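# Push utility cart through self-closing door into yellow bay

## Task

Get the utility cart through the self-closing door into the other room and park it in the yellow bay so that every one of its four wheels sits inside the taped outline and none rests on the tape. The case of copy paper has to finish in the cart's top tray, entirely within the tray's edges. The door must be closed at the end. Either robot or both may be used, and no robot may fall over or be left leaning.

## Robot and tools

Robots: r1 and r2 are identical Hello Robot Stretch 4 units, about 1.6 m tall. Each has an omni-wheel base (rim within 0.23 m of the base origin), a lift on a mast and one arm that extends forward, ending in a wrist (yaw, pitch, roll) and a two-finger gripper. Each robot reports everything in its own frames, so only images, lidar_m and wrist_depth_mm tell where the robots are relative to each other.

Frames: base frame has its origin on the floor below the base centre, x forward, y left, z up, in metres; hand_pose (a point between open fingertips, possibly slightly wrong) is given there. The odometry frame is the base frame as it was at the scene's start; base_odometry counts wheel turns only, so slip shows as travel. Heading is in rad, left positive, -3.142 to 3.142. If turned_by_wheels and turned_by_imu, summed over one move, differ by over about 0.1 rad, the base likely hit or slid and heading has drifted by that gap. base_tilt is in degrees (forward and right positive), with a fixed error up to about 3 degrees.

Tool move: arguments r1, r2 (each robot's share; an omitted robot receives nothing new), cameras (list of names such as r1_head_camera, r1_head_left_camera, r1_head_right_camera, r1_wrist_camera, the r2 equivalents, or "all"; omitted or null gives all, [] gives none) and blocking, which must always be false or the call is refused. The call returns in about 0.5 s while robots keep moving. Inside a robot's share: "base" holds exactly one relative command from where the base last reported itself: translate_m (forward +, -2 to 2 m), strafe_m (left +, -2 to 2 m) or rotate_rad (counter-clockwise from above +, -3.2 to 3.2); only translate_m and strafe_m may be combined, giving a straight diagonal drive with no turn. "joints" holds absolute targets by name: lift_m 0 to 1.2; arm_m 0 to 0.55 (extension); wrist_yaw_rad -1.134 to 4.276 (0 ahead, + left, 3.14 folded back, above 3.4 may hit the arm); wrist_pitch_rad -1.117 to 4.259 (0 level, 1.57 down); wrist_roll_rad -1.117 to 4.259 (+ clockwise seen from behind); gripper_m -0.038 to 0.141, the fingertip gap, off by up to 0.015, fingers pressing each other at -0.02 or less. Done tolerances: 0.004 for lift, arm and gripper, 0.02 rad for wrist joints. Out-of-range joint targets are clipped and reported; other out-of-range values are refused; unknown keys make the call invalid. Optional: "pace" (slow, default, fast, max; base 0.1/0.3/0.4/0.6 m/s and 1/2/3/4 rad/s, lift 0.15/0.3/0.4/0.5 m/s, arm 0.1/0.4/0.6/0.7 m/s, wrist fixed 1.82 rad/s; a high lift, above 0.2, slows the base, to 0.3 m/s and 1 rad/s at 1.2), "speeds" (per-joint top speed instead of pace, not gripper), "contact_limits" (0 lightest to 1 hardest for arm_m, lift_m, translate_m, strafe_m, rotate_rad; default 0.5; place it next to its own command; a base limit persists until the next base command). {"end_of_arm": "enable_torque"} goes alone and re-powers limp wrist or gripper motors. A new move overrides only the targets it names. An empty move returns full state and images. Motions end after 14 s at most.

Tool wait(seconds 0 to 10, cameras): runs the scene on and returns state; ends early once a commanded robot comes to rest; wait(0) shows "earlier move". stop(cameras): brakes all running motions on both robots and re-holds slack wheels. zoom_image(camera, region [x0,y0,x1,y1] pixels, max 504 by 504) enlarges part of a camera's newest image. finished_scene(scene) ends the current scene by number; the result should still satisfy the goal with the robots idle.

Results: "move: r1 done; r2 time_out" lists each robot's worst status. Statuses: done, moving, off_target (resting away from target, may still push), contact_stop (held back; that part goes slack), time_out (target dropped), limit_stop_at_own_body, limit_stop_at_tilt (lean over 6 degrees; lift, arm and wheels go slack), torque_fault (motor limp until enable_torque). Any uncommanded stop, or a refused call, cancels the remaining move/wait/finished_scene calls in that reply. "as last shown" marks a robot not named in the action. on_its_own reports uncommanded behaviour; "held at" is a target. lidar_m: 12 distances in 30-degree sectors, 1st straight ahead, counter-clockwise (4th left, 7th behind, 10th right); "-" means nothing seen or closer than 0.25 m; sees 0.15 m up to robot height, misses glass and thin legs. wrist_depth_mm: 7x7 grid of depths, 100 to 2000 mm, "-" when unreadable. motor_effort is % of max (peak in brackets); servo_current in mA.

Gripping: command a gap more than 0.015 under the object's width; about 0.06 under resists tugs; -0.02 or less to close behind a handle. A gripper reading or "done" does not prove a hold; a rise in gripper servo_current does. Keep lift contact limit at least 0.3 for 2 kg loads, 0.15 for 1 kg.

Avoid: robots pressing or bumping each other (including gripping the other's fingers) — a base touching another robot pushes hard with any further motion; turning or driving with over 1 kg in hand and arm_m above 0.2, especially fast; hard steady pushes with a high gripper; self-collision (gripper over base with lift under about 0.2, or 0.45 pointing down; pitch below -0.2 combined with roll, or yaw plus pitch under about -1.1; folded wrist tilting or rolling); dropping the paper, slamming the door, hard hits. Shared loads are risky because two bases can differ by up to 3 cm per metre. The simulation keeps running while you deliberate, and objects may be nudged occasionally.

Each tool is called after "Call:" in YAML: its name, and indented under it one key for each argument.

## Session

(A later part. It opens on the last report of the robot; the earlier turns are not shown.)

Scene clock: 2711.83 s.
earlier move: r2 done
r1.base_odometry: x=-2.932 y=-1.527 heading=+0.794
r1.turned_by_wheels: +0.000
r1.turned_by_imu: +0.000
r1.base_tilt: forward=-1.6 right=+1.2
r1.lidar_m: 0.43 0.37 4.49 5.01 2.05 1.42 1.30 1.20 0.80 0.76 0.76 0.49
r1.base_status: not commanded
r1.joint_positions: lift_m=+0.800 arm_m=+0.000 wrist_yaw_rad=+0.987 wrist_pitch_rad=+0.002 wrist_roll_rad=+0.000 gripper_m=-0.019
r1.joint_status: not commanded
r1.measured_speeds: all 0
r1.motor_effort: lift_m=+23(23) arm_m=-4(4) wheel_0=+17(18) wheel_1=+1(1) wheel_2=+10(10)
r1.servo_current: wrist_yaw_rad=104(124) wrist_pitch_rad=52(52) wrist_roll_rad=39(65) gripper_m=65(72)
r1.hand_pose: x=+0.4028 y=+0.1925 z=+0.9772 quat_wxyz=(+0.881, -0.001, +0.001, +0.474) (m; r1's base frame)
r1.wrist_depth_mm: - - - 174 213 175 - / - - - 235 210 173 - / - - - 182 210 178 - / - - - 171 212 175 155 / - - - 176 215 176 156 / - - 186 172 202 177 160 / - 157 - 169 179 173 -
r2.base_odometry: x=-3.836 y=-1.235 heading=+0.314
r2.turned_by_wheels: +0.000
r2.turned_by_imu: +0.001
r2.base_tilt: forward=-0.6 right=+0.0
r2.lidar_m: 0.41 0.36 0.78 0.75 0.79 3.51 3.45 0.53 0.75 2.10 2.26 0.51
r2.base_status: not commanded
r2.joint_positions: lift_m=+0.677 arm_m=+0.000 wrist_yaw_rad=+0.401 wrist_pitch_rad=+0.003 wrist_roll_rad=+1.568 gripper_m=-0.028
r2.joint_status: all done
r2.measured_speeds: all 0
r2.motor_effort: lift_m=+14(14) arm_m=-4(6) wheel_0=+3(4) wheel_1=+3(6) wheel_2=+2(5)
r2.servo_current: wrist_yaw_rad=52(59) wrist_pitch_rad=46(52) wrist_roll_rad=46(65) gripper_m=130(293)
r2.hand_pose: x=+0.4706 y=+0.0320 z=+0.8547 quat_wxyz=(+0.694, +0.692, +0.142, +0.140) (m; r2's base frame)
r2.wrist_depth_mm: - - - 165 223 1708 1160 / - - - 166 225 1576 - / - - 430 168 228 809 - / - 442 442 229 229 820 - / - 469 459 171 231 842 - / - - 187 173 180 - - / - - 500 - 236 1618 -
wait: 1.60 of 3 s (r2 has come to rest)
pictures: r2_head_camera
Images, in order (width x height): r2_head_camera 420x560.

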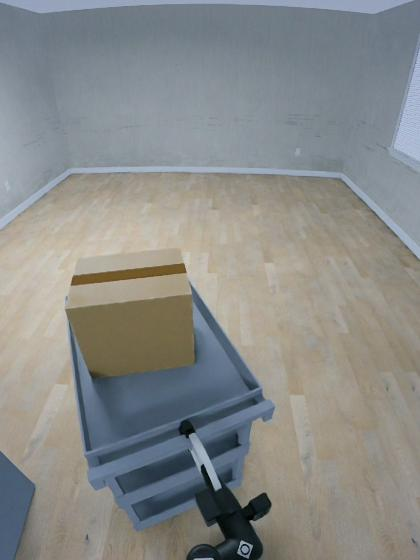

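Call:
move:
  blocking: false
  r2: {"base":{"translate_m":-0.2,"strafe_m":0.2},"pace":"slow"}
  cameras: []

Call:
wait:
  seconds: 5
  cameras: ["r2_head_camera","r2_head_left_camera","r2_head_right_camera"]

Scene clock: 2724.90 s.
move: r2 moving
r1: as last shown
r1.lidar_m: 0.42 0.37 4.47 5.01 2.06 1.43 1.31 1.21 0.83 0.75 0.79 0.47
r1.motor_effort: lift_m=+23(23) arm_m=-3(4) wheel_0=+17(18) wheel_1=+1(1) wheel_2=+10(10)
r1.servo_current: wrist_yaw_rad=85(111) wrist_pitch_rad=39(46) wrist_roll_rad=59(59) gripper_m=59(65)
r1.wrist_depth_mm: - - - 173 213 176 - / - - - 236 210 173 - / - - - 182 211 178 - / - - - 171 212 175 155 / - - - 176 213 176 156 / - - 185 171 203 177 160 / - 157 - 169 178 173 -
r2.base_odometry: x=-3.848 y=-1.229 heading=+0.314
r2.turned_by_wheels: +0.001
r2.turned_by_imu: +0.001
r2.base_tilt: forward=-0.7 right=+0.1
r2.lidar_m: 0.39 0.39 0.79 0.74 0.79 3.48 3.43 0.53 0.73 2.12 2.26 0.49
r2.base_status: translate_m moving; strafe_m moving
r2.joint_positions: lift_m=+0.677 arm_m=+0.000 wrist_yaw_rad=+0.401 wrist_pitch_rad=+0.003 wrist_roll_rad=+1.568 gripper_m=-0.028
r2.joint_status: not commanded
r2.measured_speeds: translate_m=-0.035 strafe_m=+0.035 rotate_rad=-0.002 lift_m=+0.000 arm_m=+0.000 wrist_yaw_rad=+0.000 wrist_pitch_rad=+0.000 wrist_roll_rad=+0.000
r2.motor_effort: lift_m=+14(14) arm_m=-3(4) wheel_0=-6(10) wheel_1=+3(4) wheel_2=+14(16)
r2.servo_current: wrist_yaw_rad=52(52) wrist_pitch_rad=39(46) wrist_roll_rad=33(59) gripper_m=124(130)
r2.hand_pose: x=+0.4706 y=+0.0320 z=+0.8547 quat_wxyz=(+0.694, +0.692, +0.142, +0.140) (m; r2's base frame)
r2.wrist_depth_mm: - - - 163 220 1708 1182 / - - - 165 224 1499 - / - - 427 167 227 820 - / - 442 439 226 228 820 - / - 466 462 171 230 831 - / - - 186 173 180 - - / - - 504 - 236 1618 -
pictures: none
No camera images: "cameras" was empty.

Scene clock: 2728.47 s.
earlier move: r2 done
r1.base_odometry: x=-2.932 y=-1.527 heading=+0.794
r1.turned_by_wheels: +0.000
r1.turned_by_imu: +0.000
r1.base_tilt: forward=-1.6 right=+1.2
r1.lidar_m: 0.42 0.35 4.50 5.01 2.03 1.37 1.30 1.20 0.82 0.73 0.77 0.49
r1.base_status: not commanded
r1.joint_positions: lift_m=+0.800 arm_m=+0.000 wrist_yaw_rad=+0.987 wrist_pitch_rad=+0.002 wrist_roll_rad=+0.000 gripper_m=-0.019
r1.joint_status: not commanded
r1.measured_speeds: all 0
r1.on_its_own: wrist_yaw_rad is at rest, and its servo_current (117 mA) is outside its rest range (0 to 104 mA)
r1.motor_effort: lift_m=+23(23) arm_m=-3(4) wheel_0=+17(18) wheel_1=+1(1) wheel_2=+10(10)
r1.servo_current: wrist_yaw_rad=117(117) wrist_pitch_rad=46(46) wrist_roll_rad=33(72) gripper_m=65(72)
r1.hand_pose: x=+0.4028 y=+0.1925 z=+0.9772 quat_wxyz=(+0.881, -0.001, +0.001, +0.474) (m; r1's base frame)
r1.wrist_depth_mm: - - - 173 213 175 - / - - - 236 209 173 - / - - - 181 210 178 - / - - - 171 213 175 155 / - - - 177 213 176 156 / - - 186 172 202 177 160 / - 157 - 169 179 173 -
r2.base_odometry: x=-4.088 y=-1.107 heading=+0.314
r2.turned_by_wheels: +0.000
r2.turned_by_imu: +0.001
r2.base_tilt: forward=-0.7 right=+0.1
r2.lidar_m: 0.41 0.41 0.60 0.55 0.60 3.26 3.23 0.56 0.48 1.55 2.41 0.45
r2.base_status: done
r2.joint_positions: lift_m=+0.677 arm_m=+0.000 wrist_yaw_rad=+0.401 wrist_pitch_rad=+0.003 wrist_roll_rad=+1.568 gripper_m=-0.028
r2.joint_status: not commanded
r2.measured_speeds: all 0
r2.motor_effort: lift_m=+14(14) arm_m=-4(4) wheel_0=-3(12) wheel_1=+3(5) wheel_2=+10(16)
r2.servo_current: wrist_yaw_rad=46(72) wrist_pitch_rad=39(52) wrist_roll_rad=46(65) gripper_m=124(130)
r2.hand_pose: x=+0.4705 y=+0.0321 z=+0.8547 quat_wxyz=(+0.694, +0.692, +0.142, +0.140) (m; r2's base frame)
r2.wrist_depth_mm: - - - 132 186 - - / - 392 394 138 195 759 - / - 415 413 144 206 - - / - 469 452 153 215 - - / - - 500 161 226 - - / - - 186 170 179 1756 525 / - - - - - 1576 480
wait: 3.57 of 5 s (r2 has come to rest)
pictures: r2_head_camera, r2_head_left_camera, r2_head_right_camera
Images, in order (width x height): r2_head_camera 420x560, r2_head_left_camera 420x672, r2_head_right_camera 420x672.

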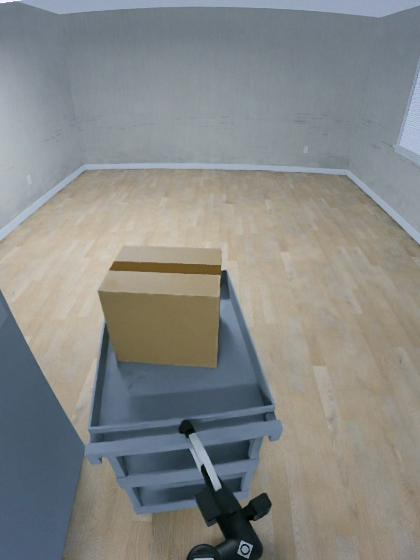

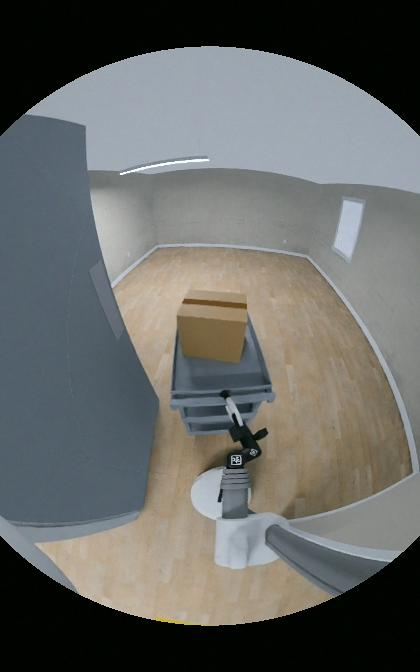

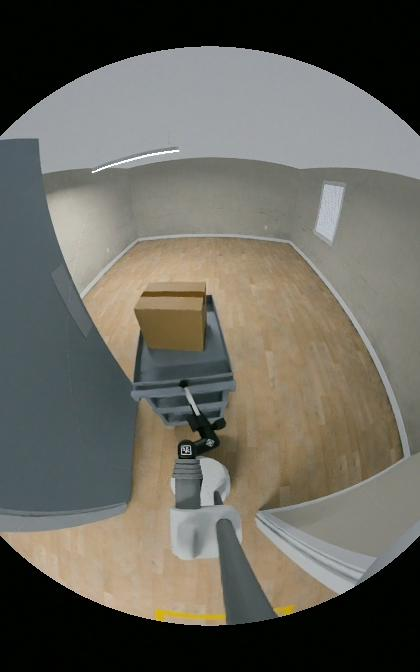

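Call:
move:
  blocking: false
  r2: {"base":{"translate_m":-0.45,"strafe_m":0.04},"pace":"slow"}
  cameras: []

Call:
wait:
  seconds: 7
  cameras: ["r2_head_camera","r2_head_left_camera","r2_head_right_camera"]

Scene clock: 2734.43 s.
move: r2 moving
r1.base_odometry: x=-2.932 y=-1.527 heading=+0.794
r1.turned_by_wheels: +0.000
r1.turned_by_imu: +0.000
r1.base_tilt: forward=-1.6 right=+1.2
r1.lidar_m: 0.42 0.35 4.49 5.01 2.06 1.42 1.32 1.22 0.82 0.77 0.77 0.49
r1.base_status: not commanded
r1.joint_positions: lift_m=+0.800 arm_m=+0.000 wrist_yaw_rad=+0.987 wrist_pitch_rad=+0.002 wrist_roll_rad=+0.000 gripper_m=-0.019
r1.joint_status: not commanded
r1.measured_speeds: all 0
r1.motor_effort: lift_m=+23(23) arm_m=-3(4) wheel_0=+17(17) wheel_1=+1(1) wheel_2=+10(10)
r1.servo_current: wrist_yaw_rad=98(117) wrist_pitch_rad=39(46) wrist_roll_rad=39(52) gripper_m=65(72)
r1.hand_pose: x=+0.4028 y=+0.1925 z=+0.9772 quat_wxyz=(+0.881, -0.001, +0.001, +0.474) (m; r1's base frame)
r1.wrist_depth_mm: - - - 174 213 176 - / - - - 236 209 173 - / - - - 181 211 178 - / - - - 172 212 175 155 / - - - 177 213 177 156 / - - 185 171 203 177 160 / - 157 - 170 179 173 -
r2.base_odometry: x=-4.100 y=-1.109 heading=+0.315
r2.turned_by_wheels: +0.000
r2.turned_by_imu: +0.001
r2.base_tilt: forward=-0.6 right=+0.1
r2.lidar_m: 0.41 0.39 0.58 0.54 0.59 3.27 3.21 0.56 0.48 1.51 2.46 0.45
r2.base_status: translate_m moving; strafe_m moving
r2.joint_positions: lift_m=+0.677 arm_m=+0.000 wrist_yaw_rad=+0.401 wrist_pitch_rad=+0.003 wrist_roll_rad=+1.568 gripper_m=-0.028
r2.joint_status: not commanded
r2.measured_speeds: translate_m=-0.048 strafe_m=+0.005 rotate_rad=+0.003 lift_m=+0.000 arm_m=+0.000 wrist_yaw_rad=+0.002 wrist_pitch_rad=+0.000 wrist_roll_rad=+0.000
r2.motor_effort: lift_m=+14(14) arm_m=-3(4) wheel_0=-3(8) wheel_1=-8(9) wheel_2=+15(16)
r2.servo_current: wrist_yaw_rad=39(52) wrist_pitch_rad=39(46) wrist_roll_rad=39(65) gripper_m=124(124)
r2.hand_pose: x=+0.4705 y=+0.0321 z=+0.8547 quat_wxyz=(+0.694, +0.692, +0.142, +0.140) (m; r2's base frame)
r2.wrist_depth_mm: - - - 132 186 - - / - 394 394 138 195 768 - / - 413 413 144 206 - - / - 466 449 153 214 - - / - - 496 161 227 - - / - - 186 171 179 1808 525 / - - - - - 1618 477
pictures: none
No camera images: "cameras" was empty.

Scene clock: 2739.73 s.
earlier move: r2 done
r1.base_odometry: x=-2.932 y=-1.527 heading=+0.794
r1.turned_by_wheels: +0.000
r1.turned_by_imu: +0.000
r1.base_tilt: forward=-1.6 right=+1.2
r1.lidar_m: 0.43 0.36 4.49 5.00 2.05 1.41 1.32 1.23 0.81 0.76 0.77 0.47
r1.base_status: not commanded
r1.joint_positions: lift_m=+0.800 arm_m=+0.000 wrist_yaw_rad=+0.987 wrist_pitch_rad=+0.002 wrist_roll_rad=+0.000 gripper_m=-0.019
r1.joint_status: not commanded
r1.measured_speeds: all 0
r1.motor_effort: lift_m=+23(23) arm_m=-4(4) wheel_0=+17(18) wheel_1=+1(1) wheel_2=+10(10)
r1.servo_current: wrist_yaw_rad=104(137) wrist_pitch_rad=46(52) wrist_roll_rad=59(65) gripper_m=59(72)
r1.hand_pose: x=+0.4028 y=+0.1925 z=+0.9772 quat_wxyz=(+0.881, -0.001, +0.001, +0.474) (m; r1's base frame)
r1.wrist_depth_mm: - - - 173 213 176 - / - - - 236 210 173 - / - - - 182 211 177 - / - - - 171 213 175 155 / - - - 176 214 176 156 / - - 185 171 202 178 159 / - 157 - 170 179 173 -
r2.base_odometry: x=-4.528 y=-1.208 heading=+0.315
r2.turned_by_wheels: +0.000
r2.turned_by_imu: +0.003
r2.base_tilt: forward=-0.7 right=+0.1
r2.lidar_m: 0.45 0.38 0.56 0.59 2.65 2.83 2.74 2.99 2.36 0.42 0.46 0.47
r2.base_status: done
r2.joint_positions: lift_m=+0.677 arm_m=+0.000 wrist_yaw_rad=+0.405 wrist_pitch_rad=+0.003 wrist_roll_rad=+1.568 gripper_m=-0.029
r2.joint_status: not commanded
r2.measured_speeds: all 0
r2.motor_effort: lift_m=+14(14) arm_m=-4(4) wheel_0=+1(8) wheel_1=-4(9) wheel_2=+9(18)
r2.servo_current: wrist_yaw_rad=59(65) wrist_pitch_rad=46(52) wrist_roll_rad=39(65) gripper_m=117(124)
r2.hand_pose: x=+0.4704 y=+0.0333 z=+0.8547 quat_wxyz=(+0.694, +0.692, +0.143, +0.141) (m; r2's base frame)
r2.wrist_depth_mm: - - - 145 200 1464 - / - - 569 150 206 750 - / - 415 413 154 213 - - / - 452 439 160 220 820 - / - 484 477 167 228 - - / - 496 187 171 178 - - / - - - - - - 500
wait: 5.30 of 7 s (r2 has come to rest)
pictures: r2_head_camera, r2_head_left_camera, r2_head_right_camera
Images, in order (width x height): r2_head_camera 420x560, r2_head_left_camera 420x672, r2_head_right_camera 420x672.

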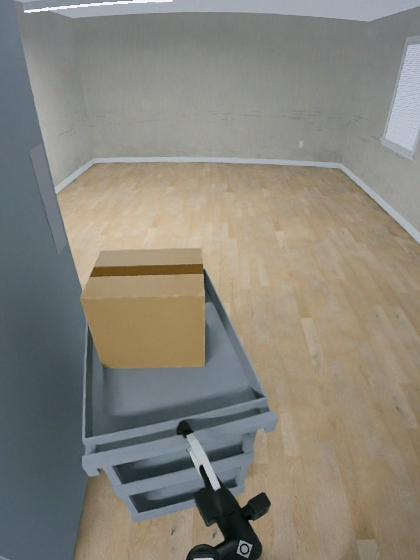

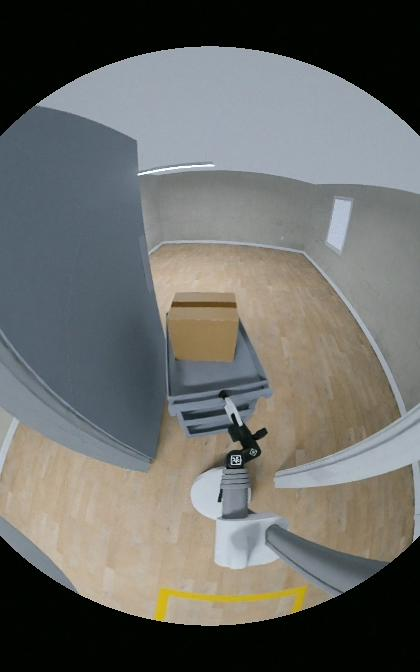

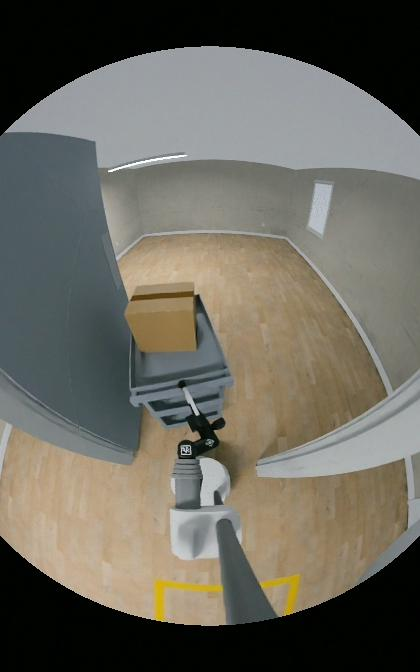

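Call:
move:
  blocking: false
  r2: {"base":{"translate_m":-0.5,"strafe_m":0.03},"pace":"slow"}
  cameras: []

Call:
wait:
  seconds: 8
  cameras: ["r2_head_camera","r2_head_left_camera","r2_head_right_camera"]

Scene clock: 2746.00 s.
move: r2 moving
r1: as last shown
r1.lidar_m: 0.43 0.36 4.49 5.01 2.04 1.41 1.32 1.21 0.82 0.77 0.78 0.48
r1.motor_effort: lift_m=+23(23) arm_m=-3(4) wheel_0=+17(17) wheel_1=+1(1) wheel_2=+10(10)
r1.servo_current: wrist_yaw_rad=104(104) wrist_pitch_rad=33(46) wrist_roll_rad=59(65) gripper_m=65(72)
r1.wrist_depth_mm: - - - 173 213 175 - / - - - 236 210 173 - / - - - 182 210 178 - / - - - 171 211 174 155 / - - - 177 214 176 156 / - - 185 171 202 177 160 / - 157 - 170 179 173 -
r2.base_odometry: x=-4.540 y=-1.211 heading=+0.316
r2.turned_by_wheels: +0.001
r2.turned_by_imu: +0.001
r2.base_tilt: forward=-0.7 right=+0.1
r2.lidar_m: 0.42 0.38 0.56 0.58 2.61 2.81 2.73 2.97 2.33 0.42 0.45 0.47
r2.base_status: translate_m moving; strafe_m moving
r2.joint_positions: lift_m=+0.677 arm_m=+0.000 wrist_yaw_rad=+0.405 wrist_pitch_rad=+0.003 wrist_roll_rad=+1.568 gripper_m=-0.029
r2.joint_status: not commanded
r2.measured_speeds: translate_m=-0.049 strafe_m=+0.004 rotate_rad=-0.001 lift_m=+0.000 arm_m=+0.000 wrist_yaw_rad=+0.000 wrist_pitch_rad=+0.000 wrist_roll_rad=+0.000
r2.motor_effort: lift_m=+14(14) arm_m=-3(4) wheel_0=-4(5) wheel_1=-6(7) wheel_2=+17(17)
r2.servo_current: wrist_yaw_rad=39(59) wrist_pitch_rad=39(46) wrist_roll_rad=52(59) gripper_m=111(117)
r2.hand_pose: x=+0.4704 y=+0.0333 z=+0.8547 quat_wxyz=(+0.694, +0.692, +0.143, +0.141) (m; r2's base frame)
r2.wrist_depth_mm: - - - 145 200 1464 - / - - 569 151 206 759 - / - 410 413 155 213 - - / - 459 442 160 220 831 - / - 480 477 167 227 - - / - 496 186 172 179 - - / - - - - - - 496
pictures: none
No camera images: "cameras" was empty.

Scene clock: 2751.80 s.
earlier move: r2 done
r1.base_odometry: x=-2.932 y=-1.527 heading=+0.794
r1.turned_by_wheels: +0.000
r1.turned_by_imu: +0.000
r1.base_tilt: forward=-1.6 right=+1.2
r1.lidar_m: 0.42 0.37 4.46 4.99 2.07 1.41 1.31 1.23 0.81 0.76 0.80 0.48
r1.base_status: not commanded
r1.joint_positions: lift_m=+0.800 arm_m=+0.000 wrist_yaw_rad=+0.987 wrist_pitch_rad=+0.002 wrist_roll_rad=+0.000 gripper_m=-0.019
r1.joint_status: not commanded
r1.measured_speeds: all 0
r1.motor_effort: lift_m=+23(23) arm_m=-4(4) wheel_0=+17(18) wheel_1=+1(1) wheel_2=+10(10)
r1.servo_current: wrist_yaw_rad=85(130) wrist_pitch_rad=39(52) wrist_roll_rad=46(65) gripper_m=65(72)
r1.hand_pose: x=+0.4028 y=+0.1925 z=+0.9772 quat_wxyz=(+0.881, -0.001, +0.001, +0.474) (m; r1's base frame)
r1.wrist_depth_mm: - - - 174 213 175 - / - - - 236 210 173 - / - - - 182 210 178 - / - - - 172 213 175 155 / - - - 176 214 176 156 / - - 185 171 203 177 160 / - 157 - 169 178 173 -
r2.base_odometry: x=-5.013 y=-1.334 heading=+0.316
r2.turned_by_wheels: +0.000
r2.turned_by_imu: +0.003
r2.base_tilt: forward=-0.7 right=+0.1
r2.lidar_m: 0.40 0.39 0.85 2.46 2.65 2.30 2.26 2.43 2.28 1.60 0.69 0.50
r2.base_status: done
r2.joint_positions: lift_m=+0.677 arm_m=+0.000 wrist_yaw_rad=+0.406 wrist_pitch_rad=+0.003 wrist_roll_rad=+1.569 gripper_m=-0.029
r2.joint_status: not commanded
r2.measured_speeds: all 0
r2.motor_effort: lift_m=+14(14) arm_m=-3(4) wheel_0=+1(7) wheel_1=-3(9) wheel_2=+10(17)
r2.servo_current: wrist_yaw_rad=46(72) wrist_pitch_rad=39(46) wrist_roll_rad=39(59) gripper_m=117(124)
r2.hand_pose: x=+0.4704 y=+0.0335 z=+0.8547 quat_wxyz=(+0.694, +0.692, +0.143, +0.142) (m; r2's base frame)
r2.wrist_depth_mm: - - - 164 222 1618 1160 / - - - 166 224 1618 - / - - 455 167 227 820 - / - 439 436 228 229 820 - / - 455 459 171 229 842 - / - 473 187 172 178 - - / - - 500 - 236 - -
wait: 5.80 of 8 s (r2 has come to rest)
pictures: r2_head_camera, r2_head_left_camera, r2_head_right_camera
Images, in order (width x height): r2_head_camera 420x560, r2_head_left_camera 420x672, r2_head_right_camera 420x672.

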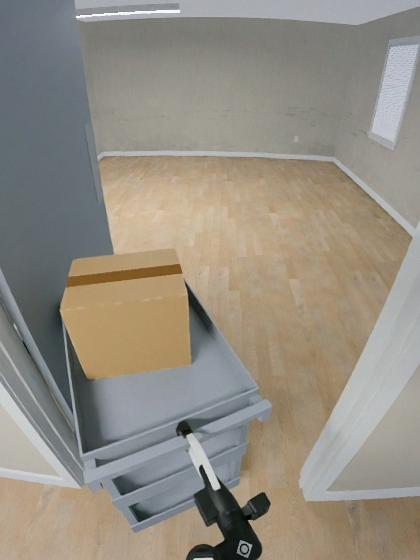

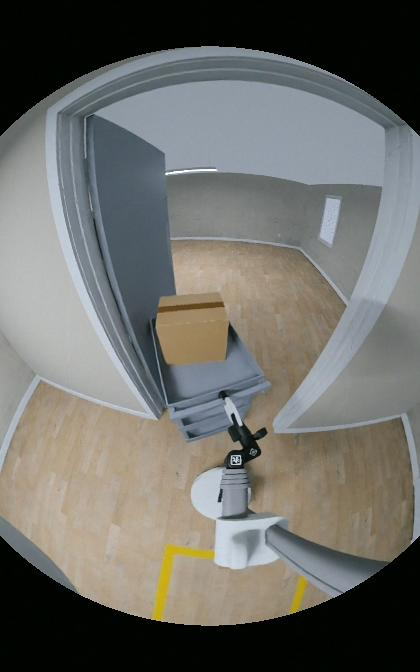

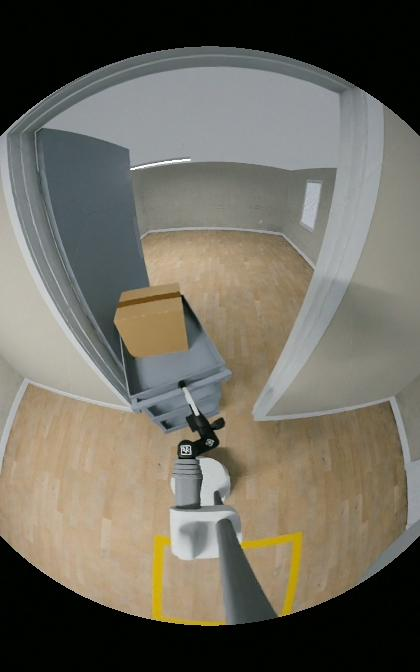

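Call:
move:
  blocking: false
  r2: {"base":{"translate_m":-0.35},"pace":"slow"}
  cameras: []

Call:
wait:
  seconds: 8
  cameras: ["r2_head_camera","r2_head_left_camera","r2_head_right_camera"]

Scene clock: 2763.90 s.
move: r2 moving
r1: as last shown
r1.lidar_m: 0.43 0.36 4.49 5.01 2.06 1.40 1.31 1.22 0.81 0.76 0.78 0.48
r1.motor_effort: lift_m=+23(23) arm_m=-3(4) wheel_0=+17(17) wheel_1=+1(1) wheel_2=+10(10)
r1.servo_current: wrist_yaw_rad=91(111) wrist_pitch_rad=46(46) wrist_roll_rad=39(65) gripper_m=65(72)
r1.hand_pose: x=+0.4028 y=+0.1924 z=+0.9772 quat_wxyz=(+0.881, -0.001, +0.001, +0.474) (m; r1's base frame)
r1.wrist_depth_mm: - - - 174 213 176 - / - - - 236 210 173 - / - - - 182 211 178 - / - - - 172 213 175 155 / - - - 177 214 176 156 / - - 185 171 202 177 160 / - 157 - 169 178 173 -
r2.base_odometry: x=-5.024 y=-1.338 heading=+0.316
r2.turned_by_wheels: +0.001
r2.turned_by_imu: +0.001
r2.base_tilt: forward=-0.6 right=+0.0
r2.lidar_m: 0.39 0.38 0.85 2.47 2.65 2.30 2.27 2.39 2.27 1.63 0.75 0.51
r2.base_status: translate_m moving
r2.joint_positions: lift_m=+0.677 arm_m=+0.000 wrist_yaw_rad=+0.406 wrist_pitch_rad=+0.003 wrist_roll_rad=+1.569 gripper_m=-0.029
r2.joint_status: not commanded
r2.measured_speeds: translate_m=-0.049 strafe_m=+0.000 rotate_rad=+0.001 lift_m=+0.000 arm_m=+0.000 wrist_yaw_rad=+0.002 wrist_pitch_rad=+0.000 wrist_roll_rad=+0.000
r2.motor_effort: lift_m=+14(14) arm_m=-4(4) wheel_0=+1(3) wheel_1=-5(7) wheel_2=+16(17)
r2.servo_current: wrist_yaw_rad=39(59) wrist_pitch_rad=46(46) wrist_roll_rad=26(59) gripper_m=111(117)
r2.hand_pose: x=+0.4704 y=+0.0336 z=+0.8547 quat_wxyz=(+0.694, +0.692, +0.143, +0.142) (m; r2's base frame)
r2.wrist_depth_mm: - - - 165 223 1661 1138 / - - - 167 225 1576 - / - - 455 168 226 809 - / - 439 436 229 229 809 - / - 455 459 171 230 831 - / - 473 186 172 178 - - / - - 500 - 235 - -
pictures: none
No camera images: "cameras" was empty.

Scene clock: 2768.17 s.
earlier move: r2 done
r1.base_odometry: x=-2.932 y=-1.527 heading=+0.794
r1.turned_by_wheels: +0.000
r1.turned_by_imu: +0.000
r1.base_tilt: forward=-1.6 right=+1.2
r1.lidar_m: 0.42 0.35 4.49 5.00 2.04 1.42 1.32 1.21 0.83 0.75 0.76 0.49
r1.base_status: not commanded
r1.joint_positions: lift_m=+0.800 arm_m=+0.000 wrist_yaw_rad=+0.987 wrist_pitch_rad=+0.002 wrist_roll_rad=+0.000 gripper_m=-0.019
r1.joint_status: not commanded
r1.measured_speeds: all 0
r1.motor_effort: lift_m=+23(23) arm_m=-3(4) wheel_0=+17(18) wheel_1=+1(1) wheel_2=+10(10)
r1.servo_current: wrist_yaw_rad=85(117) wrist_pitch_rad=39(52) wrist_roll_rad=39(65) gripper_m=59(72)
r1.hand_pose: x=+0.4028 y=+0.1924 z=+0.9772 quat_wxyz=(+0.881, -0.001, +0.001, +0.474) (m; r1's base frame)
r1.wrist_depth_mm: - - - 173 213 175 - / - - - 236 210 173 - / - - - 182 211 179 - / - - - 171 211 175 154 / - - - 177 213 176 156 / - - 185 171 202 177 160 / - 157 - 169 178 172 -
r2.base_odometry: x=-5.345 y=-1.443 heading=+0.316
r2.turned_by_wheels: +0.000
r2.turned_by_imu: +0.003
r2.base_tilt: forward=-0.7 right=+0.1
r2.lidar_m: 0.41 0.37 1.41 2.49 2.54 1.96 1.91 2.03 2.27 2.22 1.17 0.50
r2.base_status: done
r2.joint_positions: lift_m=+0.677 arm_m=+0.000 wrist_yaw_rad=+0.407 wrist_pitch_rad=+0.003 wrist_roll_rad=+1.569 gripper_m=-0.029
r2.joint_status: not commanded
r2.measured_speeds: all 0
r2.motor_effort: lift_m=+14(14) arm_m=-4(4) wheel_0=+0(5) wheel_1=-3(8) wheel_2=+8(18)
r2.servo_current: wrist_yaw_rad=46(65) wrist_pitch_rad=46(46) wrist_roll_rad=46(65) gripper_m=104(117)
r2.hand_pose: x=+0.4703 y=+0.0339 z=+0.8547 quat_wxyz=(+0.693, +0.692, +0.144, +0.142) (m; r2's base frame)
r2.wrist_depth_mm: - - - 167 226 1661 1160 / - - - 226 228 1661 - / - - 504 169 229 831 - / - 439 439 229 230 831 - / - 459 459 172 231 831 - / - 473 187 173 177 - - / - - 496 - - - -
wait: 4.27 of 8 s (r2 has come to rest)
pictures: r2_head_camera, r2_head_left_camera, r2_head_right_camera
Images, in order (width x height): r2_head_camera 420x560, r2_head_left_camera 420x672, r2_head_right_camera 420x672.

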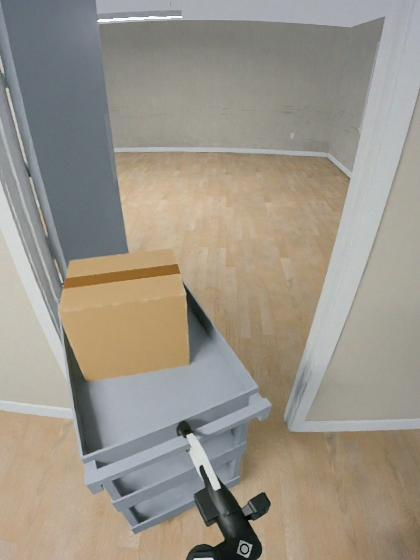

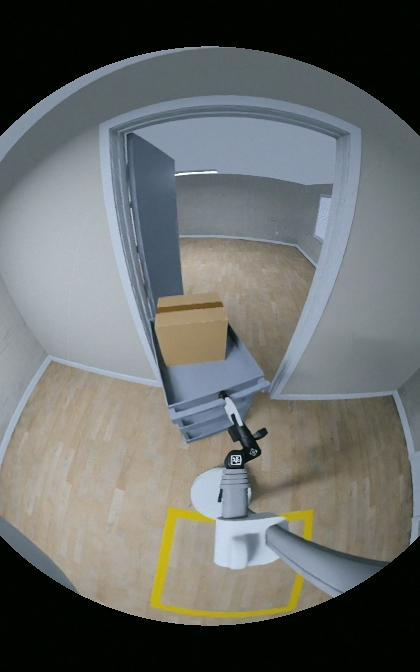

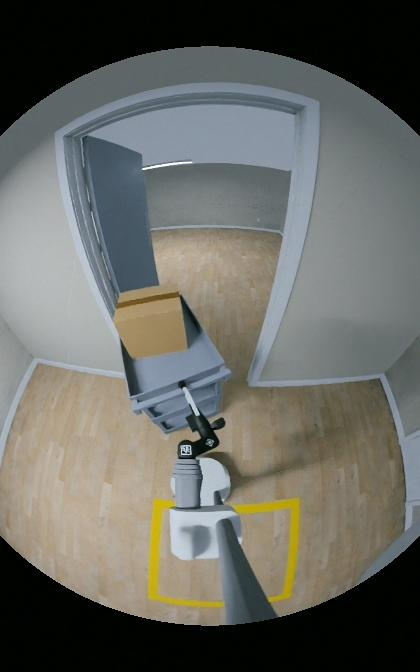

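Call:
move:
  blocking: false
  r2: {"base":{"translate_m":-0.4},"pace":"slow"}
  cameras: []

Call:
wait:
  seconds: 8
  cameras: ["r2_head_camera","r2_head_left_camera","r2_head_right_camera"]

Scene clock: 2772.57 s.
move: r2 moving
r1: as last shown
r1.lidar_m: 0.42 0.39 4.46 5.01 2.02 1.39 1.30 1.24 0.82 0.76 0.77 0.46
r1.motor_effort: lift_m=+23(23) arm_m=-3(4) wheel_0=+17(17) wheel_1=+1(1) wheel_2=+10(10)
r1.servo_current: wrist_yaw_rad=98(111) wrist_pitch_rad=39(52) wrist_roll_rad=33(59) gripper_m=65(72)
r1.wrist_depth_mm: - - - 174 213 175 - / - - - 236 210 173 - / - - - 182 211 178 - / - - - 171 212 175 155 / - - - 177 214 176 156 / - - 185 171 202 176 160 / - 156 - 169 178 173 -
r2.base_odometry: x=-5.357 y=-1.447 heading=+0.316
r2.turned_by_wheels: +0.001
r2.turned_by_imu: +0.001
r2.base_tilt: forward=-0.6 right=+0.1
r2.lidar_m: 0.40 0.37 1.44 2.48 2.51 1.96 1.90 2.06 2.26 2.22 1.18 0.52
r2.base_status: translate_m moving
r2.joint_positions: lift_m=+0.677 arm_m=+0.000 wrist_yaw_rad=+0.407 wrist_pitch_rad=+0.003 wrist_roll_rad=+1.569 gripper_m=-0.029
r2.joint_status: not commanded
r2.measured_speeds: translate_m=-0.049 strafe_m=+0.000 rotate_rad=-0.002 lift_m=+0.000 arm_m=+0.000 wrist_yaw_rad=+0.000 wrist_pitch_rad=+0.000 wrist_roll_rad=+0.000
r2.motor_effort: lift_m=+14(14) arm_m=-4(4) wheel_0=+2(3) wheel_1=-7(8) wheel_2=+16(16)
r2.servo_current: wrist_yaw_rad=52(65) wrist_pitch_rad=39(46) wrist_roll_rad=52(59) gripper_m=117(117)
r2.hand_pose: x=+0.4703 y=+0.0339 z=+0.8547 quat_wxyz=(+0.693, +0.692, +0.144, +0.142) (m; r2's base frame)
r2.wrist_depth_mm: - - - 167 225 1661 1182 / - - - 226 227 1708 - / - - 508 169 229 842 - / - 436 439 229 230 831 - / - 459 455 171 230 831 - / - 477 186 172 179 - - / - - 492 - - - -
pictures: none
No camera images: "cameras" was empty.

Scene clock: 2777.33 s.
earlier move: r2 done
r1.base_odometry: x=-2.932 y=-1.527 heading=+0.794
r1.turned_by_wheels: +0.000
r1.turned_by_imu: +0.000
r1.base_tilt: forward=-1.6 right=+1.2
r1.lidar_m: 0.43 0.36 4.48 5.00 2.03 1.41 1.30 1.22 0.81 0.76 0.76 0.48
r1.base_status: not commanded
r1.joint_positions: lift_m=+0.800 arm_m=+0.000 wrist_yaw_rad=+0.987 wrist_pitch_rad=+0.002 wrist_roll_rad=+0.000 gripper_m=-0.019
r1.joint_status: not commanded
r1.measured_speeds: all 0
r1.motor_effort: lift_m=+23(23) arm_m=-3(4) wheel_0=+17(18) wheel_1=+1(1) wheel_2=+10(10)
r1.servo_current: wrist_yaw_rad=98(117) wrist_pitch_rad=39(52) wrist_roll_rad=46(72) gripper_m=65(72)
r1.hand_pose: x=+0.4028 y=+0.1924 z=+0.9772 quat_wxyz=(+0.881, -0.001, +0.001, +0.474) (m; r1's base frame)
r1.wrist_depth_mm: - - - 174 213 175 - / - - - 236 209 174 - / - - - 181 210 179 - / - - - 171 212 175 155 / - - - 176 214 176 156 / - - 185 172 202 177 160 / - 157 - 170 179 173 -
r2.base_odometry: x=-5.725 y=-1.567 heading=+0.316
r2.turned_by_wheels: +0.000
r2.turned_by_imu: +0.002
r2.base_tilt: forward=-0.6 right=+0.0
r2.lidar_m: 0.39 0.37 2.05 2.54 2.01 1.55 1.51 1.64 2.23 2.18 1.67 0.53
r2.base_status: done
r2.joint_positions: lift_m=+0.677 arm_m=+0.000 wrist_yaw_rad=+0.407 wrist_pitch_rad=+0.003 wrist_roll_rad=+1.569 gripper_m=-0.029
r2.joint_status: not commanded
r2.measured_speeds: all 0
r2.motor_effort: lift_m=+14(14) arm_m=-3(4) wheel_0=+1(6) wheel_1=-5(8) wheel_2=+10(16)
r2.servo_current: wrist_yaw_rad=59(65) wrist_pitch_rad=46(46) wrist_roll_rad=52(65) gripper_m=104(117)
r2.hand_pose: x=+0.4703 y=+0.0339 z=+0.8547 quat_wxyz=(+0.693, +0.692, +0.144, +0.142) (m; r2's base frame)
r2.wrist_depth_mm: - - - 170 229 1618 1160 / - - - 230 229 1708 - / - - 591 171 231 842 - / - 436 439 230 231 831 - / - 455 452 172 232 831 - / - 469 186 172 177 - - / - - 488 - - - -
wait: 4.77 of 8 s (r2 has come to rest)
pictures: r2_head_camera, r2_head_left_camera, r2_head_right_camera
Images, in order (width x height): r2_head_camera 420x560, r2_head_left_camera 420x672, r2_head_right_camera 420x672.

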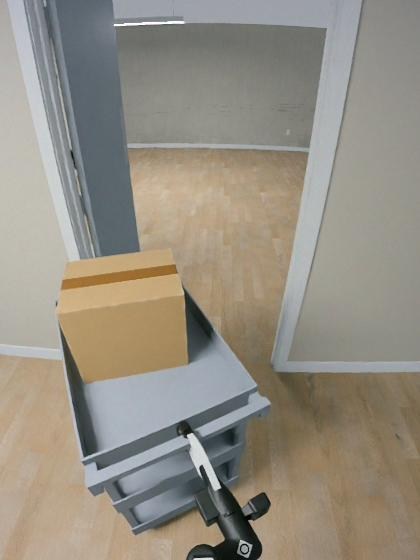

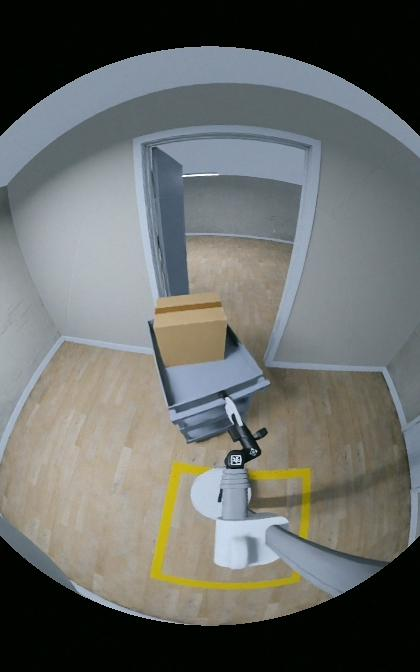

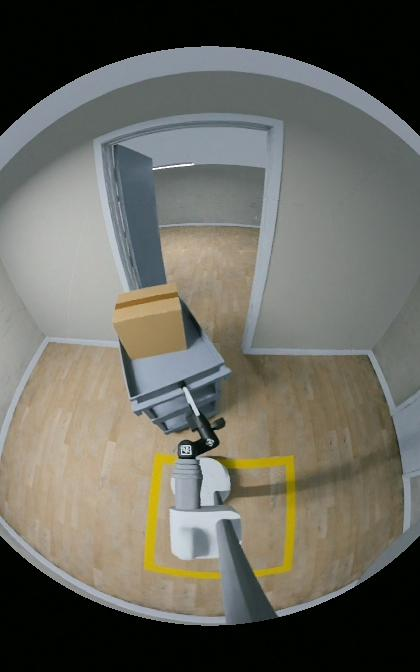

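Call:
move:
  blocking: false
  r2: {"base":{"translate_m":-0.55,"strafe_m":-0.1},"pace":"slow"}
  cameras: []

Call:
wait:
  seconds: 8
  cameras: ["r2_head_camera","r2_head_left_camera","r2_head_right_camera"]

Scene clock: 2793.97 s.
move: r2 moving
r1: as last shown
r1.base_tilt: forward=-1.5 right=+1.2
r1.lidar_m: 0.43 0.36 4.49 5.01 2.06 1.43 1.29 1.21 0.82 0.73 0.78 0.49
r1.motor_effort: lift_m=+23(23) arm_m=-3(4) wheel_0=+17(17) wheel_1=+1(1) wheel_2=+10(10)
r1.servo_current: wrist_yaw_rad=98(117) wrist_pitch_rad=46(52) wrist_roll_rad=52(65) gripper_m=65(65)
r1.wrist_depth_mm: - - - 173 213 175 - / - - - 236 208 174 - / - - - 182 210 179 - / - - - 171 212 175 154 / - - - 176 214 176 156 / - - 184 172 202 177 159 / - 157 - 170 178 172 -
r2.base_odometry: x=-5.736 y=-1.573 heading=+0.317
r2.turned_by_wheels: +0.001
r2.turned_by_imu: +0.001
r2.base_tilt: forward=-0.6 right=+0.1
r2.lidar_m: 0.40 0.36 2.07 2.54 2.01 1.55 1.51 1.64 2.23 2.19 1.72 0.51
r2.base_status: translate_m moving; strafe_m moving
r2.joint_positions: lift_m=+0.677 arm_m=+0.000 wrist_yaw_rad=+0.407 wrist_pitch_rad=+0.003 wrist_roll_rad=+1.569 gripper_m=-0.029
r2.joint_status: not commanded
r2.measured_speeds: translate_m=-0.048 strafe_m=-0.009 rotate_rad=+0.001 lift_m=+0.000 arm_m=+0.000 wrist_yaw_rad=+0.000 wrist_pitch_rad=+0.000 wrist_roll_rad=+0.000
r2.motor_effort: lift_m=+14(14) arm_m=-4(4) wheel_0=+0(3) wheel_1=-7(9) wheel_2=+15(16)
r2.servo_current: wrist_yaw_rad=52(59) wrist_pitch_rad=39(46) wrist_roll_rad=46(59) gripper_m=104(117)
r2.hand_pose: x=+0.4703 y=+0.0339 z=+0.8547 quat_wxyz=(+0.693, +0.692, +0.144, +0.142) (m; r2's base frame)
r2.wrist_depth_mm: - - - 169 229 1708 1160 / - - - 229 229 1661 - / - - 569 170 230 820 - / 1661 436 439 230 231 842 - / - 452 452 172 231 820 - / - 469 186 172 177 - - / - - 488 - - - -
pictures: none
No camera images: "cameras" was empty.

Scene clock: 2800.33 s.
earlier move: r2 done
r1.base_odometry: x=-2.932 y=-1.527 heading=+0.794
r1.turned_by_wheels: +0.000
r1.turned_by_imu: +0.000
r1.base_tilt: forward=-1.6 right=+1.2
r1.lidar_m: 0.43 0.38 4.45 5.00 2.04 1.41 1.32 1.19 0.82 0.76 0.77 0.49
r1.base_status: not commanded
r1.joint_positions: lift_m=+0.800 arm_m=+0.000 wrist_yaw_rad=+0.987 wrist_pitch_rad=+0.002 wrist_roll_rad=+0.000 gripper_m=-0.019
r1.joint_status: not commanded
r1.measured_speeds: all 0
r1.motor_effort: lift_m=+23(23) arm_m=-3(4) wheel_0=+17(18) wheel_1=+1(1) wheel_2=+10(10)
r1.servo_current: wrist_yaw_rad=104(117) wrist_pitch_rad=46(52) wrist_roll_rad=46(78) gripper_m=59(72)
r1.hand_pose: x=+0.4028 y=+0.1924 z=+0.9772 quat_wxyz=(+0.881, -0.001, +0.001, +0.474) (m; r1's base frame)
r1.wrist_depth_mm: - - - 173 213 175 - / - - - 236 211 173 - / - - - 182 210 178 - / - - - 172 212 175 155 / - - - 176 213 177 156 / - - 186 171 202 177 159 / - 157 - 169 179 172 -
r2.base_odometry: x=-6.216 y=-1.833 heading=+0.317
r2.turned_by_wheels: +0.000
r2.turned_by_imu: +0.004
r2.base_tilt: forward=-0.7 right=+0.0
r2.lidar_m: 0.39 0.32 2.72 2.68 1.31 0.99 0.98 1.06 1.55 2.03 2.20 0.55
r2.base_status: done
r2.joint_positions: lift_m=+0.677 arm_m=+0.000 wrist_yaw_rad=+0.408 wrist_pitch_rad=+0.003 wrist_roll_rad=+1.569 gripper_m=-0.029
r2.joint_status: not commanded
r2.measured_speeds: all 0
r2.motor_effort: lift_m=+14(14) arm_m=-3(4) wheel_0=+2(8) wheel_1=-3(9) wheel_2=+11(17)
r2.servo_current: wrist_yaw_rad=52(72) wrist_pitch_rad=39(46) wrist_roll_rad=59(65) gripper_m=111(117)
r2.hand_pose: x=+0.4703 y=+0.0341 z=+0.8547 quat_wxyz=(+0.693, +0.692, +0.144, +0.142) (m; r2's base frame)
r2.wrist_depth_mm: - - - 202 266 273 278 / 1661 - - 195 257 1708 1182 / 1618 - - 187 250 1756 - / 1756 439 445 183 242 831 - / - 449 442 179 236 831 - / - 445 187 173 178 - - / - - 452 - 224 - -
wait: 6.37 of 8 s (r2 has come to rest)
pictures: r2_head_camera, r2_head_left_camera, r2_head_right_camera
Images, in order (width x height): r2_head_camera 420x560, r2_head_left_camera 420x672, r2_head_right_camera 420x672.

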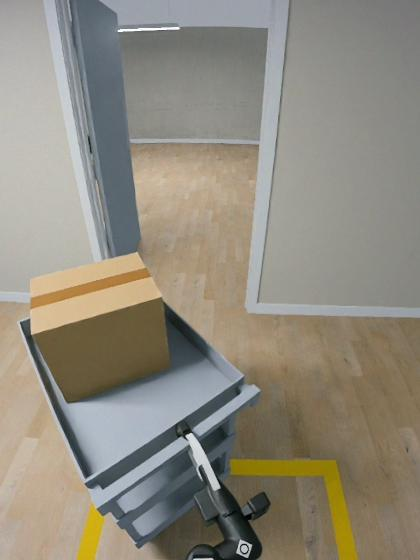

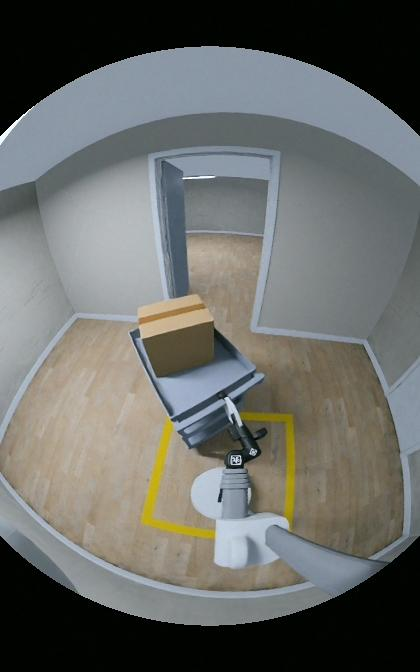

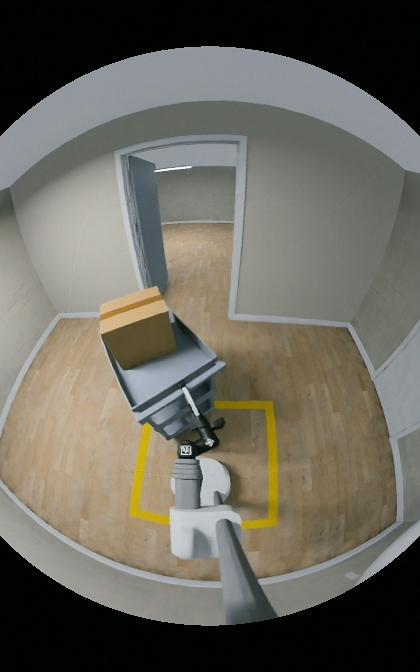

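Call:
move:
  blocking: false
  r2: {"base":{"translate_m":-0.43,"strafe_m":-0.08},"pace":"slow"}
  cameras: []

Call:
wait:
  seconds: 8
  cameras: ["r2_head_camera","r2_head_left_camera","r2_head_right_camera"]

Scene clock: 2806.33 s.
move: r2 moving
r1: as last shown
r1.base_tilt: forward=-1.5 right=+1.2
r1.lidar_m: 0.42 0.37 4.50 5.01 2.04 1.42 1.32 1.23 0.84 0.76 0.78 0.49
r1.motor_effort: lift_m=+23(23) arm_m=-4(4) wheel_0=+17(17) wheel_1=+1(1) wheel_2=+10(10)
r1.servo_current: wrist_yaw_rad=98(130) wrist_pitch_rad=46(46) wrist_roll_rad=59(65) gripper_m=65(65)
r1.wrist_depth_mm: - - - 173 213 176 - / - - - 236 209 173 - / - - - 182 211 178 - / - - - 171 211 175 155 / - - - 177 213 176 156 / - - 185 171 202 177 160 / - 157 - 169 179 172 -
r2.base_odometry: x=-6.227 y=-1.840 heading=+0.318
r2.turned_by_wheels: +0.001
r2.turned_by_imu: +0.001
r2.base_tilt: forward=-0.7 right=+0.0
r2.lidar_m: 0.41 0.33 2.71 2.69 1.30 1.00 0.96 1.05 1.56 1.98 2.20 0.58
r2.base_status: translate_m moving; strafe_m moving
r2.joint_positions: lift_m=+0.677 arm_m=+0.000 wrist_yaw_rad=+0.408 wrist_pitch_rad=+0.003 wrist_roll_rad=+1.569 gripper_m=-0.029
r2.joint_status: not commanded
r2.measured_speeds: translate_m=-0.048 strafe_m=-0.009 rotate_rad=+0.003 lift_m=+0.000 arm_m=+0.000 wrist_yaw_rad=+0.000 wrist_pitch_rad=+0.000 wrist_roll_rad=+0.000
r2.motor_effort: lift_m=+14(14) arm_m=-3(4) wheel_0=+2(3) wheel_1=-7(8) wheel_2=+15(17)
r2.servo_current: wrist_yaw_rad=59(59) wrist_pitch_rad=46(46) wrist_roll_rad=46(52) gripper_m=111(117)
r2.hand_pose: x=+0.4703 y=+0.0341 z=+0.8547 quat_wxyz=(+0.693, +0.692, +0.144, +0.142) (m; r2's base frame)
r2.wrist_depth_mm: - - - 201 266 273 277 / 1576 - - 195 257 1708 1160 / 1661 - - 188 250 1661 - / - 442 439 183 242 831 - / - 445 449 179 236 831 - / - 449 186 174 177 - - / - - 449 - 224 - -
pictures: none
No camera images: "cameras" was empty.

Scene clock: 2811.47 s.
earlier move: r2 done
r1.base_odometry: x=-2.932 y=-1.527 heading=+0.794
r1.turned_by_wheels: +0.000
r1.turned_by_imu: +0.000
r1.base_tilt: forward=-1.6 right=+1.2
r1.lidar_m: 0.41 0.37 4.50 5.00 2.05 1.39 1.32 1.23 0.82 0.75 0.78 0.49
r1.base_status: not commanded
r1.joint_positions: lift_m=+0.800 arm_m=+0.000 wrist_yaw_rad=+0.987 wrist_pitch_rad=+0.002 wrist_roll_rad=+0.000 gripper_m=-0.019
r1.joint_status: not commanded
r1.measured_speeds: all 0
r1.motor_effort: lift_m=+23(23) arm_m=-3(4) wheel_0=+17(18) wheel_1=+1(1) wheel_2=+10(10)
r1.servo_current: wrist_yaw_rad=91(130) wrist_pitch_rad=39(52) wrist_roll_rad=52(72) gripper_m=65(72)
r1.hand_pose: x=+0.4028 y=+0.1924 z=+0.9772 quat_wxyz=(+0.881, -0.001, +0.001, +0.474) (m; r1's base frame)
r1.wrist_depth_mm: - - - 173 213 175 - / - - - 236 209 173 - / - - - 181 211 178 - / - - - 171 212 175 155 / - - - 176 214 176 156 / - - 185 172 202 177 160 / - 157 - 169 178 173 -
r2.base_odometry: x=-6.599 y=-2.044 heading=+0.318
r2.turned_by_wheels: +0.000
r2.turned_by_imu: +0.003
r2.base_tilt: forward=-0.7 right=+0.0
r2.lidar_m: 0.41 0.30 2.86 1.64 0.77 0.59 0.56 0.61 0.93 1.93 2.07 2.28
r2.base_status: done
r2.joint_positions: lift_m=+0.677 arm_m=+0.000 wrist_yaw_rad=+0.408 wrist_pitch_rad=+0.003 wrist_roll_rad=+1.569 gripper_m=-0.029
r2.joint_status: not commanded
r2.measured_speeds: all 0
r2.motor_effort: lift_m=+14(14) arm_m=-3(4) wheel_0=+1(9) wheel_1=-3(8) wheel_2=+10(17)
r2.servo_current: wrist_yaw_rad=52(72) wrist_pitch_rad=46(52) wrist_roll_rad=46(59) gripper_m=111(117)
r2.hand_pose: x=+0.4703 y=+0.0341 z=+0.8547 quat_wxyz=(+0.693, +0.692, +0.144, +0.142) (m; r2's base frame)
r2.wrist_depth_mm: 1808 - - 235 - 1537 1118 / 1921 - - 219 294 1499 1118 / - - - 206 271 1618 504 / - - - 194 256 768 - / - - 445 183 240 831 - / - 439 187 172 178 - - / - 430 427 - 219 - -
wait: 5.13 of 8 s (r2 has come to rest)
pictures: r2_head_camera, r2_head_left_camera, r2_head_right_camera
Images, in order (width x height): r2_head_camera 420x560, r2_head_left_camera 420x672, r2_head_right_camera 420x672.

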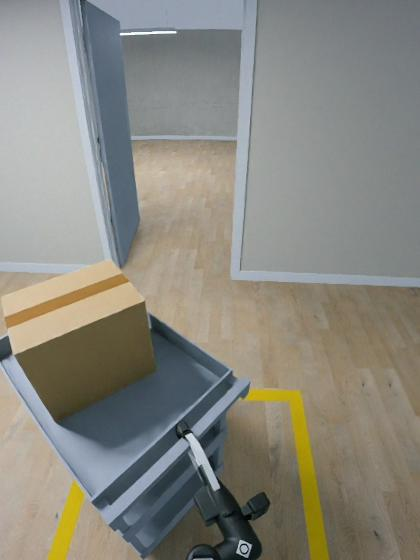

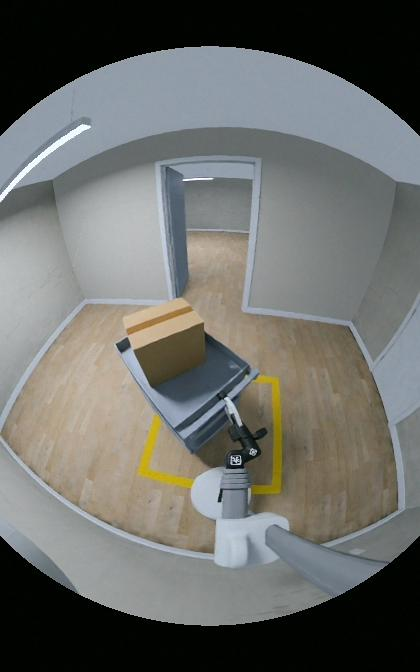

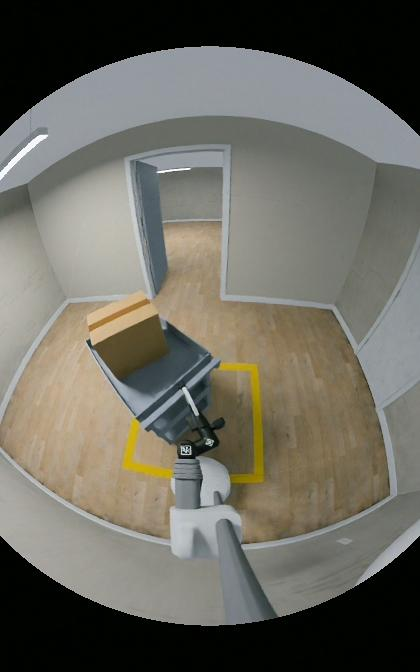

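Call:
move:
  blocking: false
  r2: {"base":{"strafe_m":-0.3},"pace":"slow"}
  cameras: []

Call:
wait:
  seconds: 7
  cameras: ["r2_head_camera","r2_head_left_camera","r2_head_right_camera"]

Scene clock: 2821.80 s.
move: r2 moving
r1: as last shown
r1.lidar_m: 0.42 0.37 4.49 5.00 2.03 1.44 1.30 1.23 0.79 0.77 0.79 0.50
r1.servo_current: wrist_yaw_rad=104(111) wrist_pitch_rad=46(46) wrist_roll_rad=52(59) gripper_m=65(65)
r1.wrist_depth_mm: - - - 173 213 176 - / - - - 235 209 173 - / - - - 182 211 178 - / - - - 171 213 176 154 / - - - 176 213 176 156 / - - 185 171 203 177 160 / - 157 - 169 179 173 -
r2.base_odometry: x=-6.595 y=-2.057 heading=+0.319
r2.turned_by_wheels: +0.001
r2.turned_by_imu: +0.001
r2.base_tilt: forward=-0.7 right=+0.0
r2.lidar_m: 0.40 0.29 2.89 1.66 0.75 0.56 0.57 0.60 0.94 1.91 2.08 2.27
r2.base_status: strafe_m moving
r2.joint_positions: lift_m=+0.677 arm_m=+0.000 wrist_yaw_rad=+0.413 wrist_pitch_rad=+0.003 wrist_roll_rad=+1.569 gripper_m=-0.029
r2.joint_status: not commanded
r2.measured_speeds: translate_m=+0.000 strafe_m=-0.057 rotate_rad=-0.001 lift_m=+0.000 arm_m=+0.000 wrist_yaw_rad=+0.002 wrist_pitch_rad=+0.000 wrist_roll_rad=+0.000
r2.motor_effort: lift_m=+14(14) arm_m=-3(4) wheel_0=+17(17) wheel_1=-8(8) wheel_2=+3(7)
r2.servo_current: wrist_yaw_rad=65(72) wrist_pitch_rad=39(46) wrist_roll_rad=52(52) gripper_m=117(117)
r2.hand_pose: x=+0.4702 y=+0.0355 z=+0.8547 quat_wxyz=(+0.693, +0.691, +0.146, +0.144) (m; r2's base frame)
r2.wrist_depth_mm: 1756 - - 234 - 1537 1098 / 1863 - - 219 289 1464 1118 / - - - 206 270 1708 508 / - - - 195 256 768 - / - 449 445 183 240 831 - / - 436 187 173 178 - - / - - 427 - 220 - -
pictures: none
No camera images: "cameras" was empty.

Scene clock: 2825.47 s.
earlier move: r2 done
r1.base_odometry: x=-2.932 y=-1.527 heading=+0.794
r1.turned_by_wheels: +0.000
r1.turned_by_imu: +0.000
r1.base_tilt: forward=-1.6 right=+1.2
r1.lidar_m: 0.42 0.37 4.45 5.00 2.08 1.41 1.29 1.22 0.81 0.77 0.79 0.51
r1.base_status: not commanded
r1.joint_positions: lift_m=+0.800 arm_m=+0.000 wrist_yaw_rad=+0.987 wrist_pitch_rad=+0.002 wrist_roll_rad=+0.000 gripper_m=-0.019
r1.joint_status: not commanded
r1.measured_speeds: all 0
r1.motor_effort: lift_m=+23(23) arm_m=-4(4) wheel_0=+17(18) wheel_1=+1(1) wheel_2=+10(10)
r1.servo_current: wrist_yaw_rad=98(124) wrist_pitch_rad=39(52) wrist_roll_rad=33(72) gripper_m=59(72)
r1.hand_pose: x=+0.4028 y=+0.1924 z=+0.9772 quat_wxyz=(+0.881, -0.001, +0.001, +0.474) (m; r1's base frame)
r1.wrist_depth_mm: - - - 174 213 176 - / - - - 236 210 173 - / - - - 181 210 179 - / - - - 171 212 174 155 / - - - 177 214 176 156 / - - 185 171 202 177 160 / - 157 - 170 178 172 -
r2.base_odometry: x=-6.505 y=-2.328 heading=+0.319
r2.turned_by_wheels: +0.000
r2.turned_by_imu: +0.003
r2.base_tilt: forward=-0.7 right=+0.1
r2.lidar_m: 0.34 0.25 0.28 1.69 0.79 0.62 0.59 0.64 0.99 1.63 1.75 2.25
r2.base_status: done
r2.joint_positions: lift_m=+0.677 arm_m=+0.000 wrist_yaw_rad=+0.416 wrist_pitch_rad=+0.003 wrist_roll_rad=+1.570 gripper_m=-0.029
r2.joint_status: not commanded
r2.measured_speeds: all 0
r2.motor_effort: lift_m=+14(14) arm_m=-3(4) wheel_0=+11(20) wheel_1=+0(8) wheel_2=+3(7)
r2.servo_current: wrist_yaw_rad=98(98) wrist_pitch_rad=39(52) wrist_roll_rad=46(59) gripper_m=104(117)
r2.hand_pose: x=+0.4700 y=+0.0365 z=+0.8547 quat_wxyz=(+0.693, +0.691, +0.147, +0.145) (m; r2's base frame)
r2.wrist_depth_mm: - - - - - 1661 1160 / 1808 - - - - 1756 1182 / - - - 343 - 1708 1182 / - - - 307 373 379 377 / - - - 191 283 1756 1281 / - - 196 154 180 1618 504 / - - 399 - 196 - -
wait: 3.67 of 7 s (r2 has come to rest)
pictures: r2_head_camera, r2_head_left_camera, r2_head_right_camera
Images, in order (width x height): r2_head_camera 420x560, r2_head_left_camera 420x672, r2_head_right_camera 420x672.

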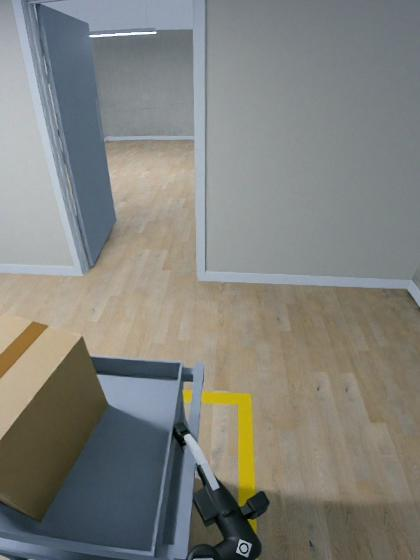

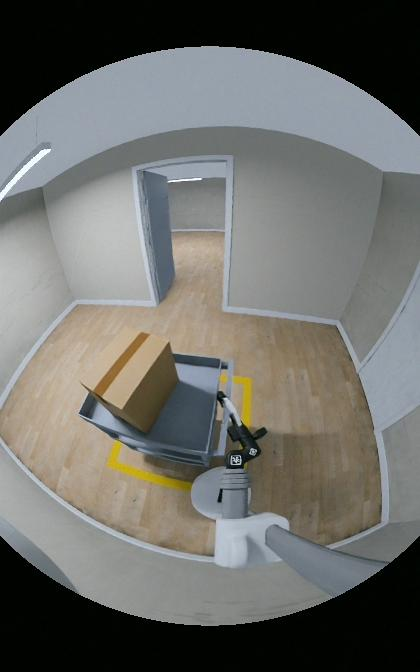

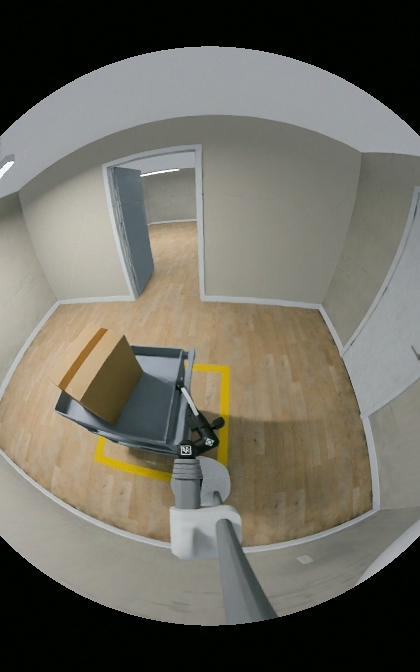

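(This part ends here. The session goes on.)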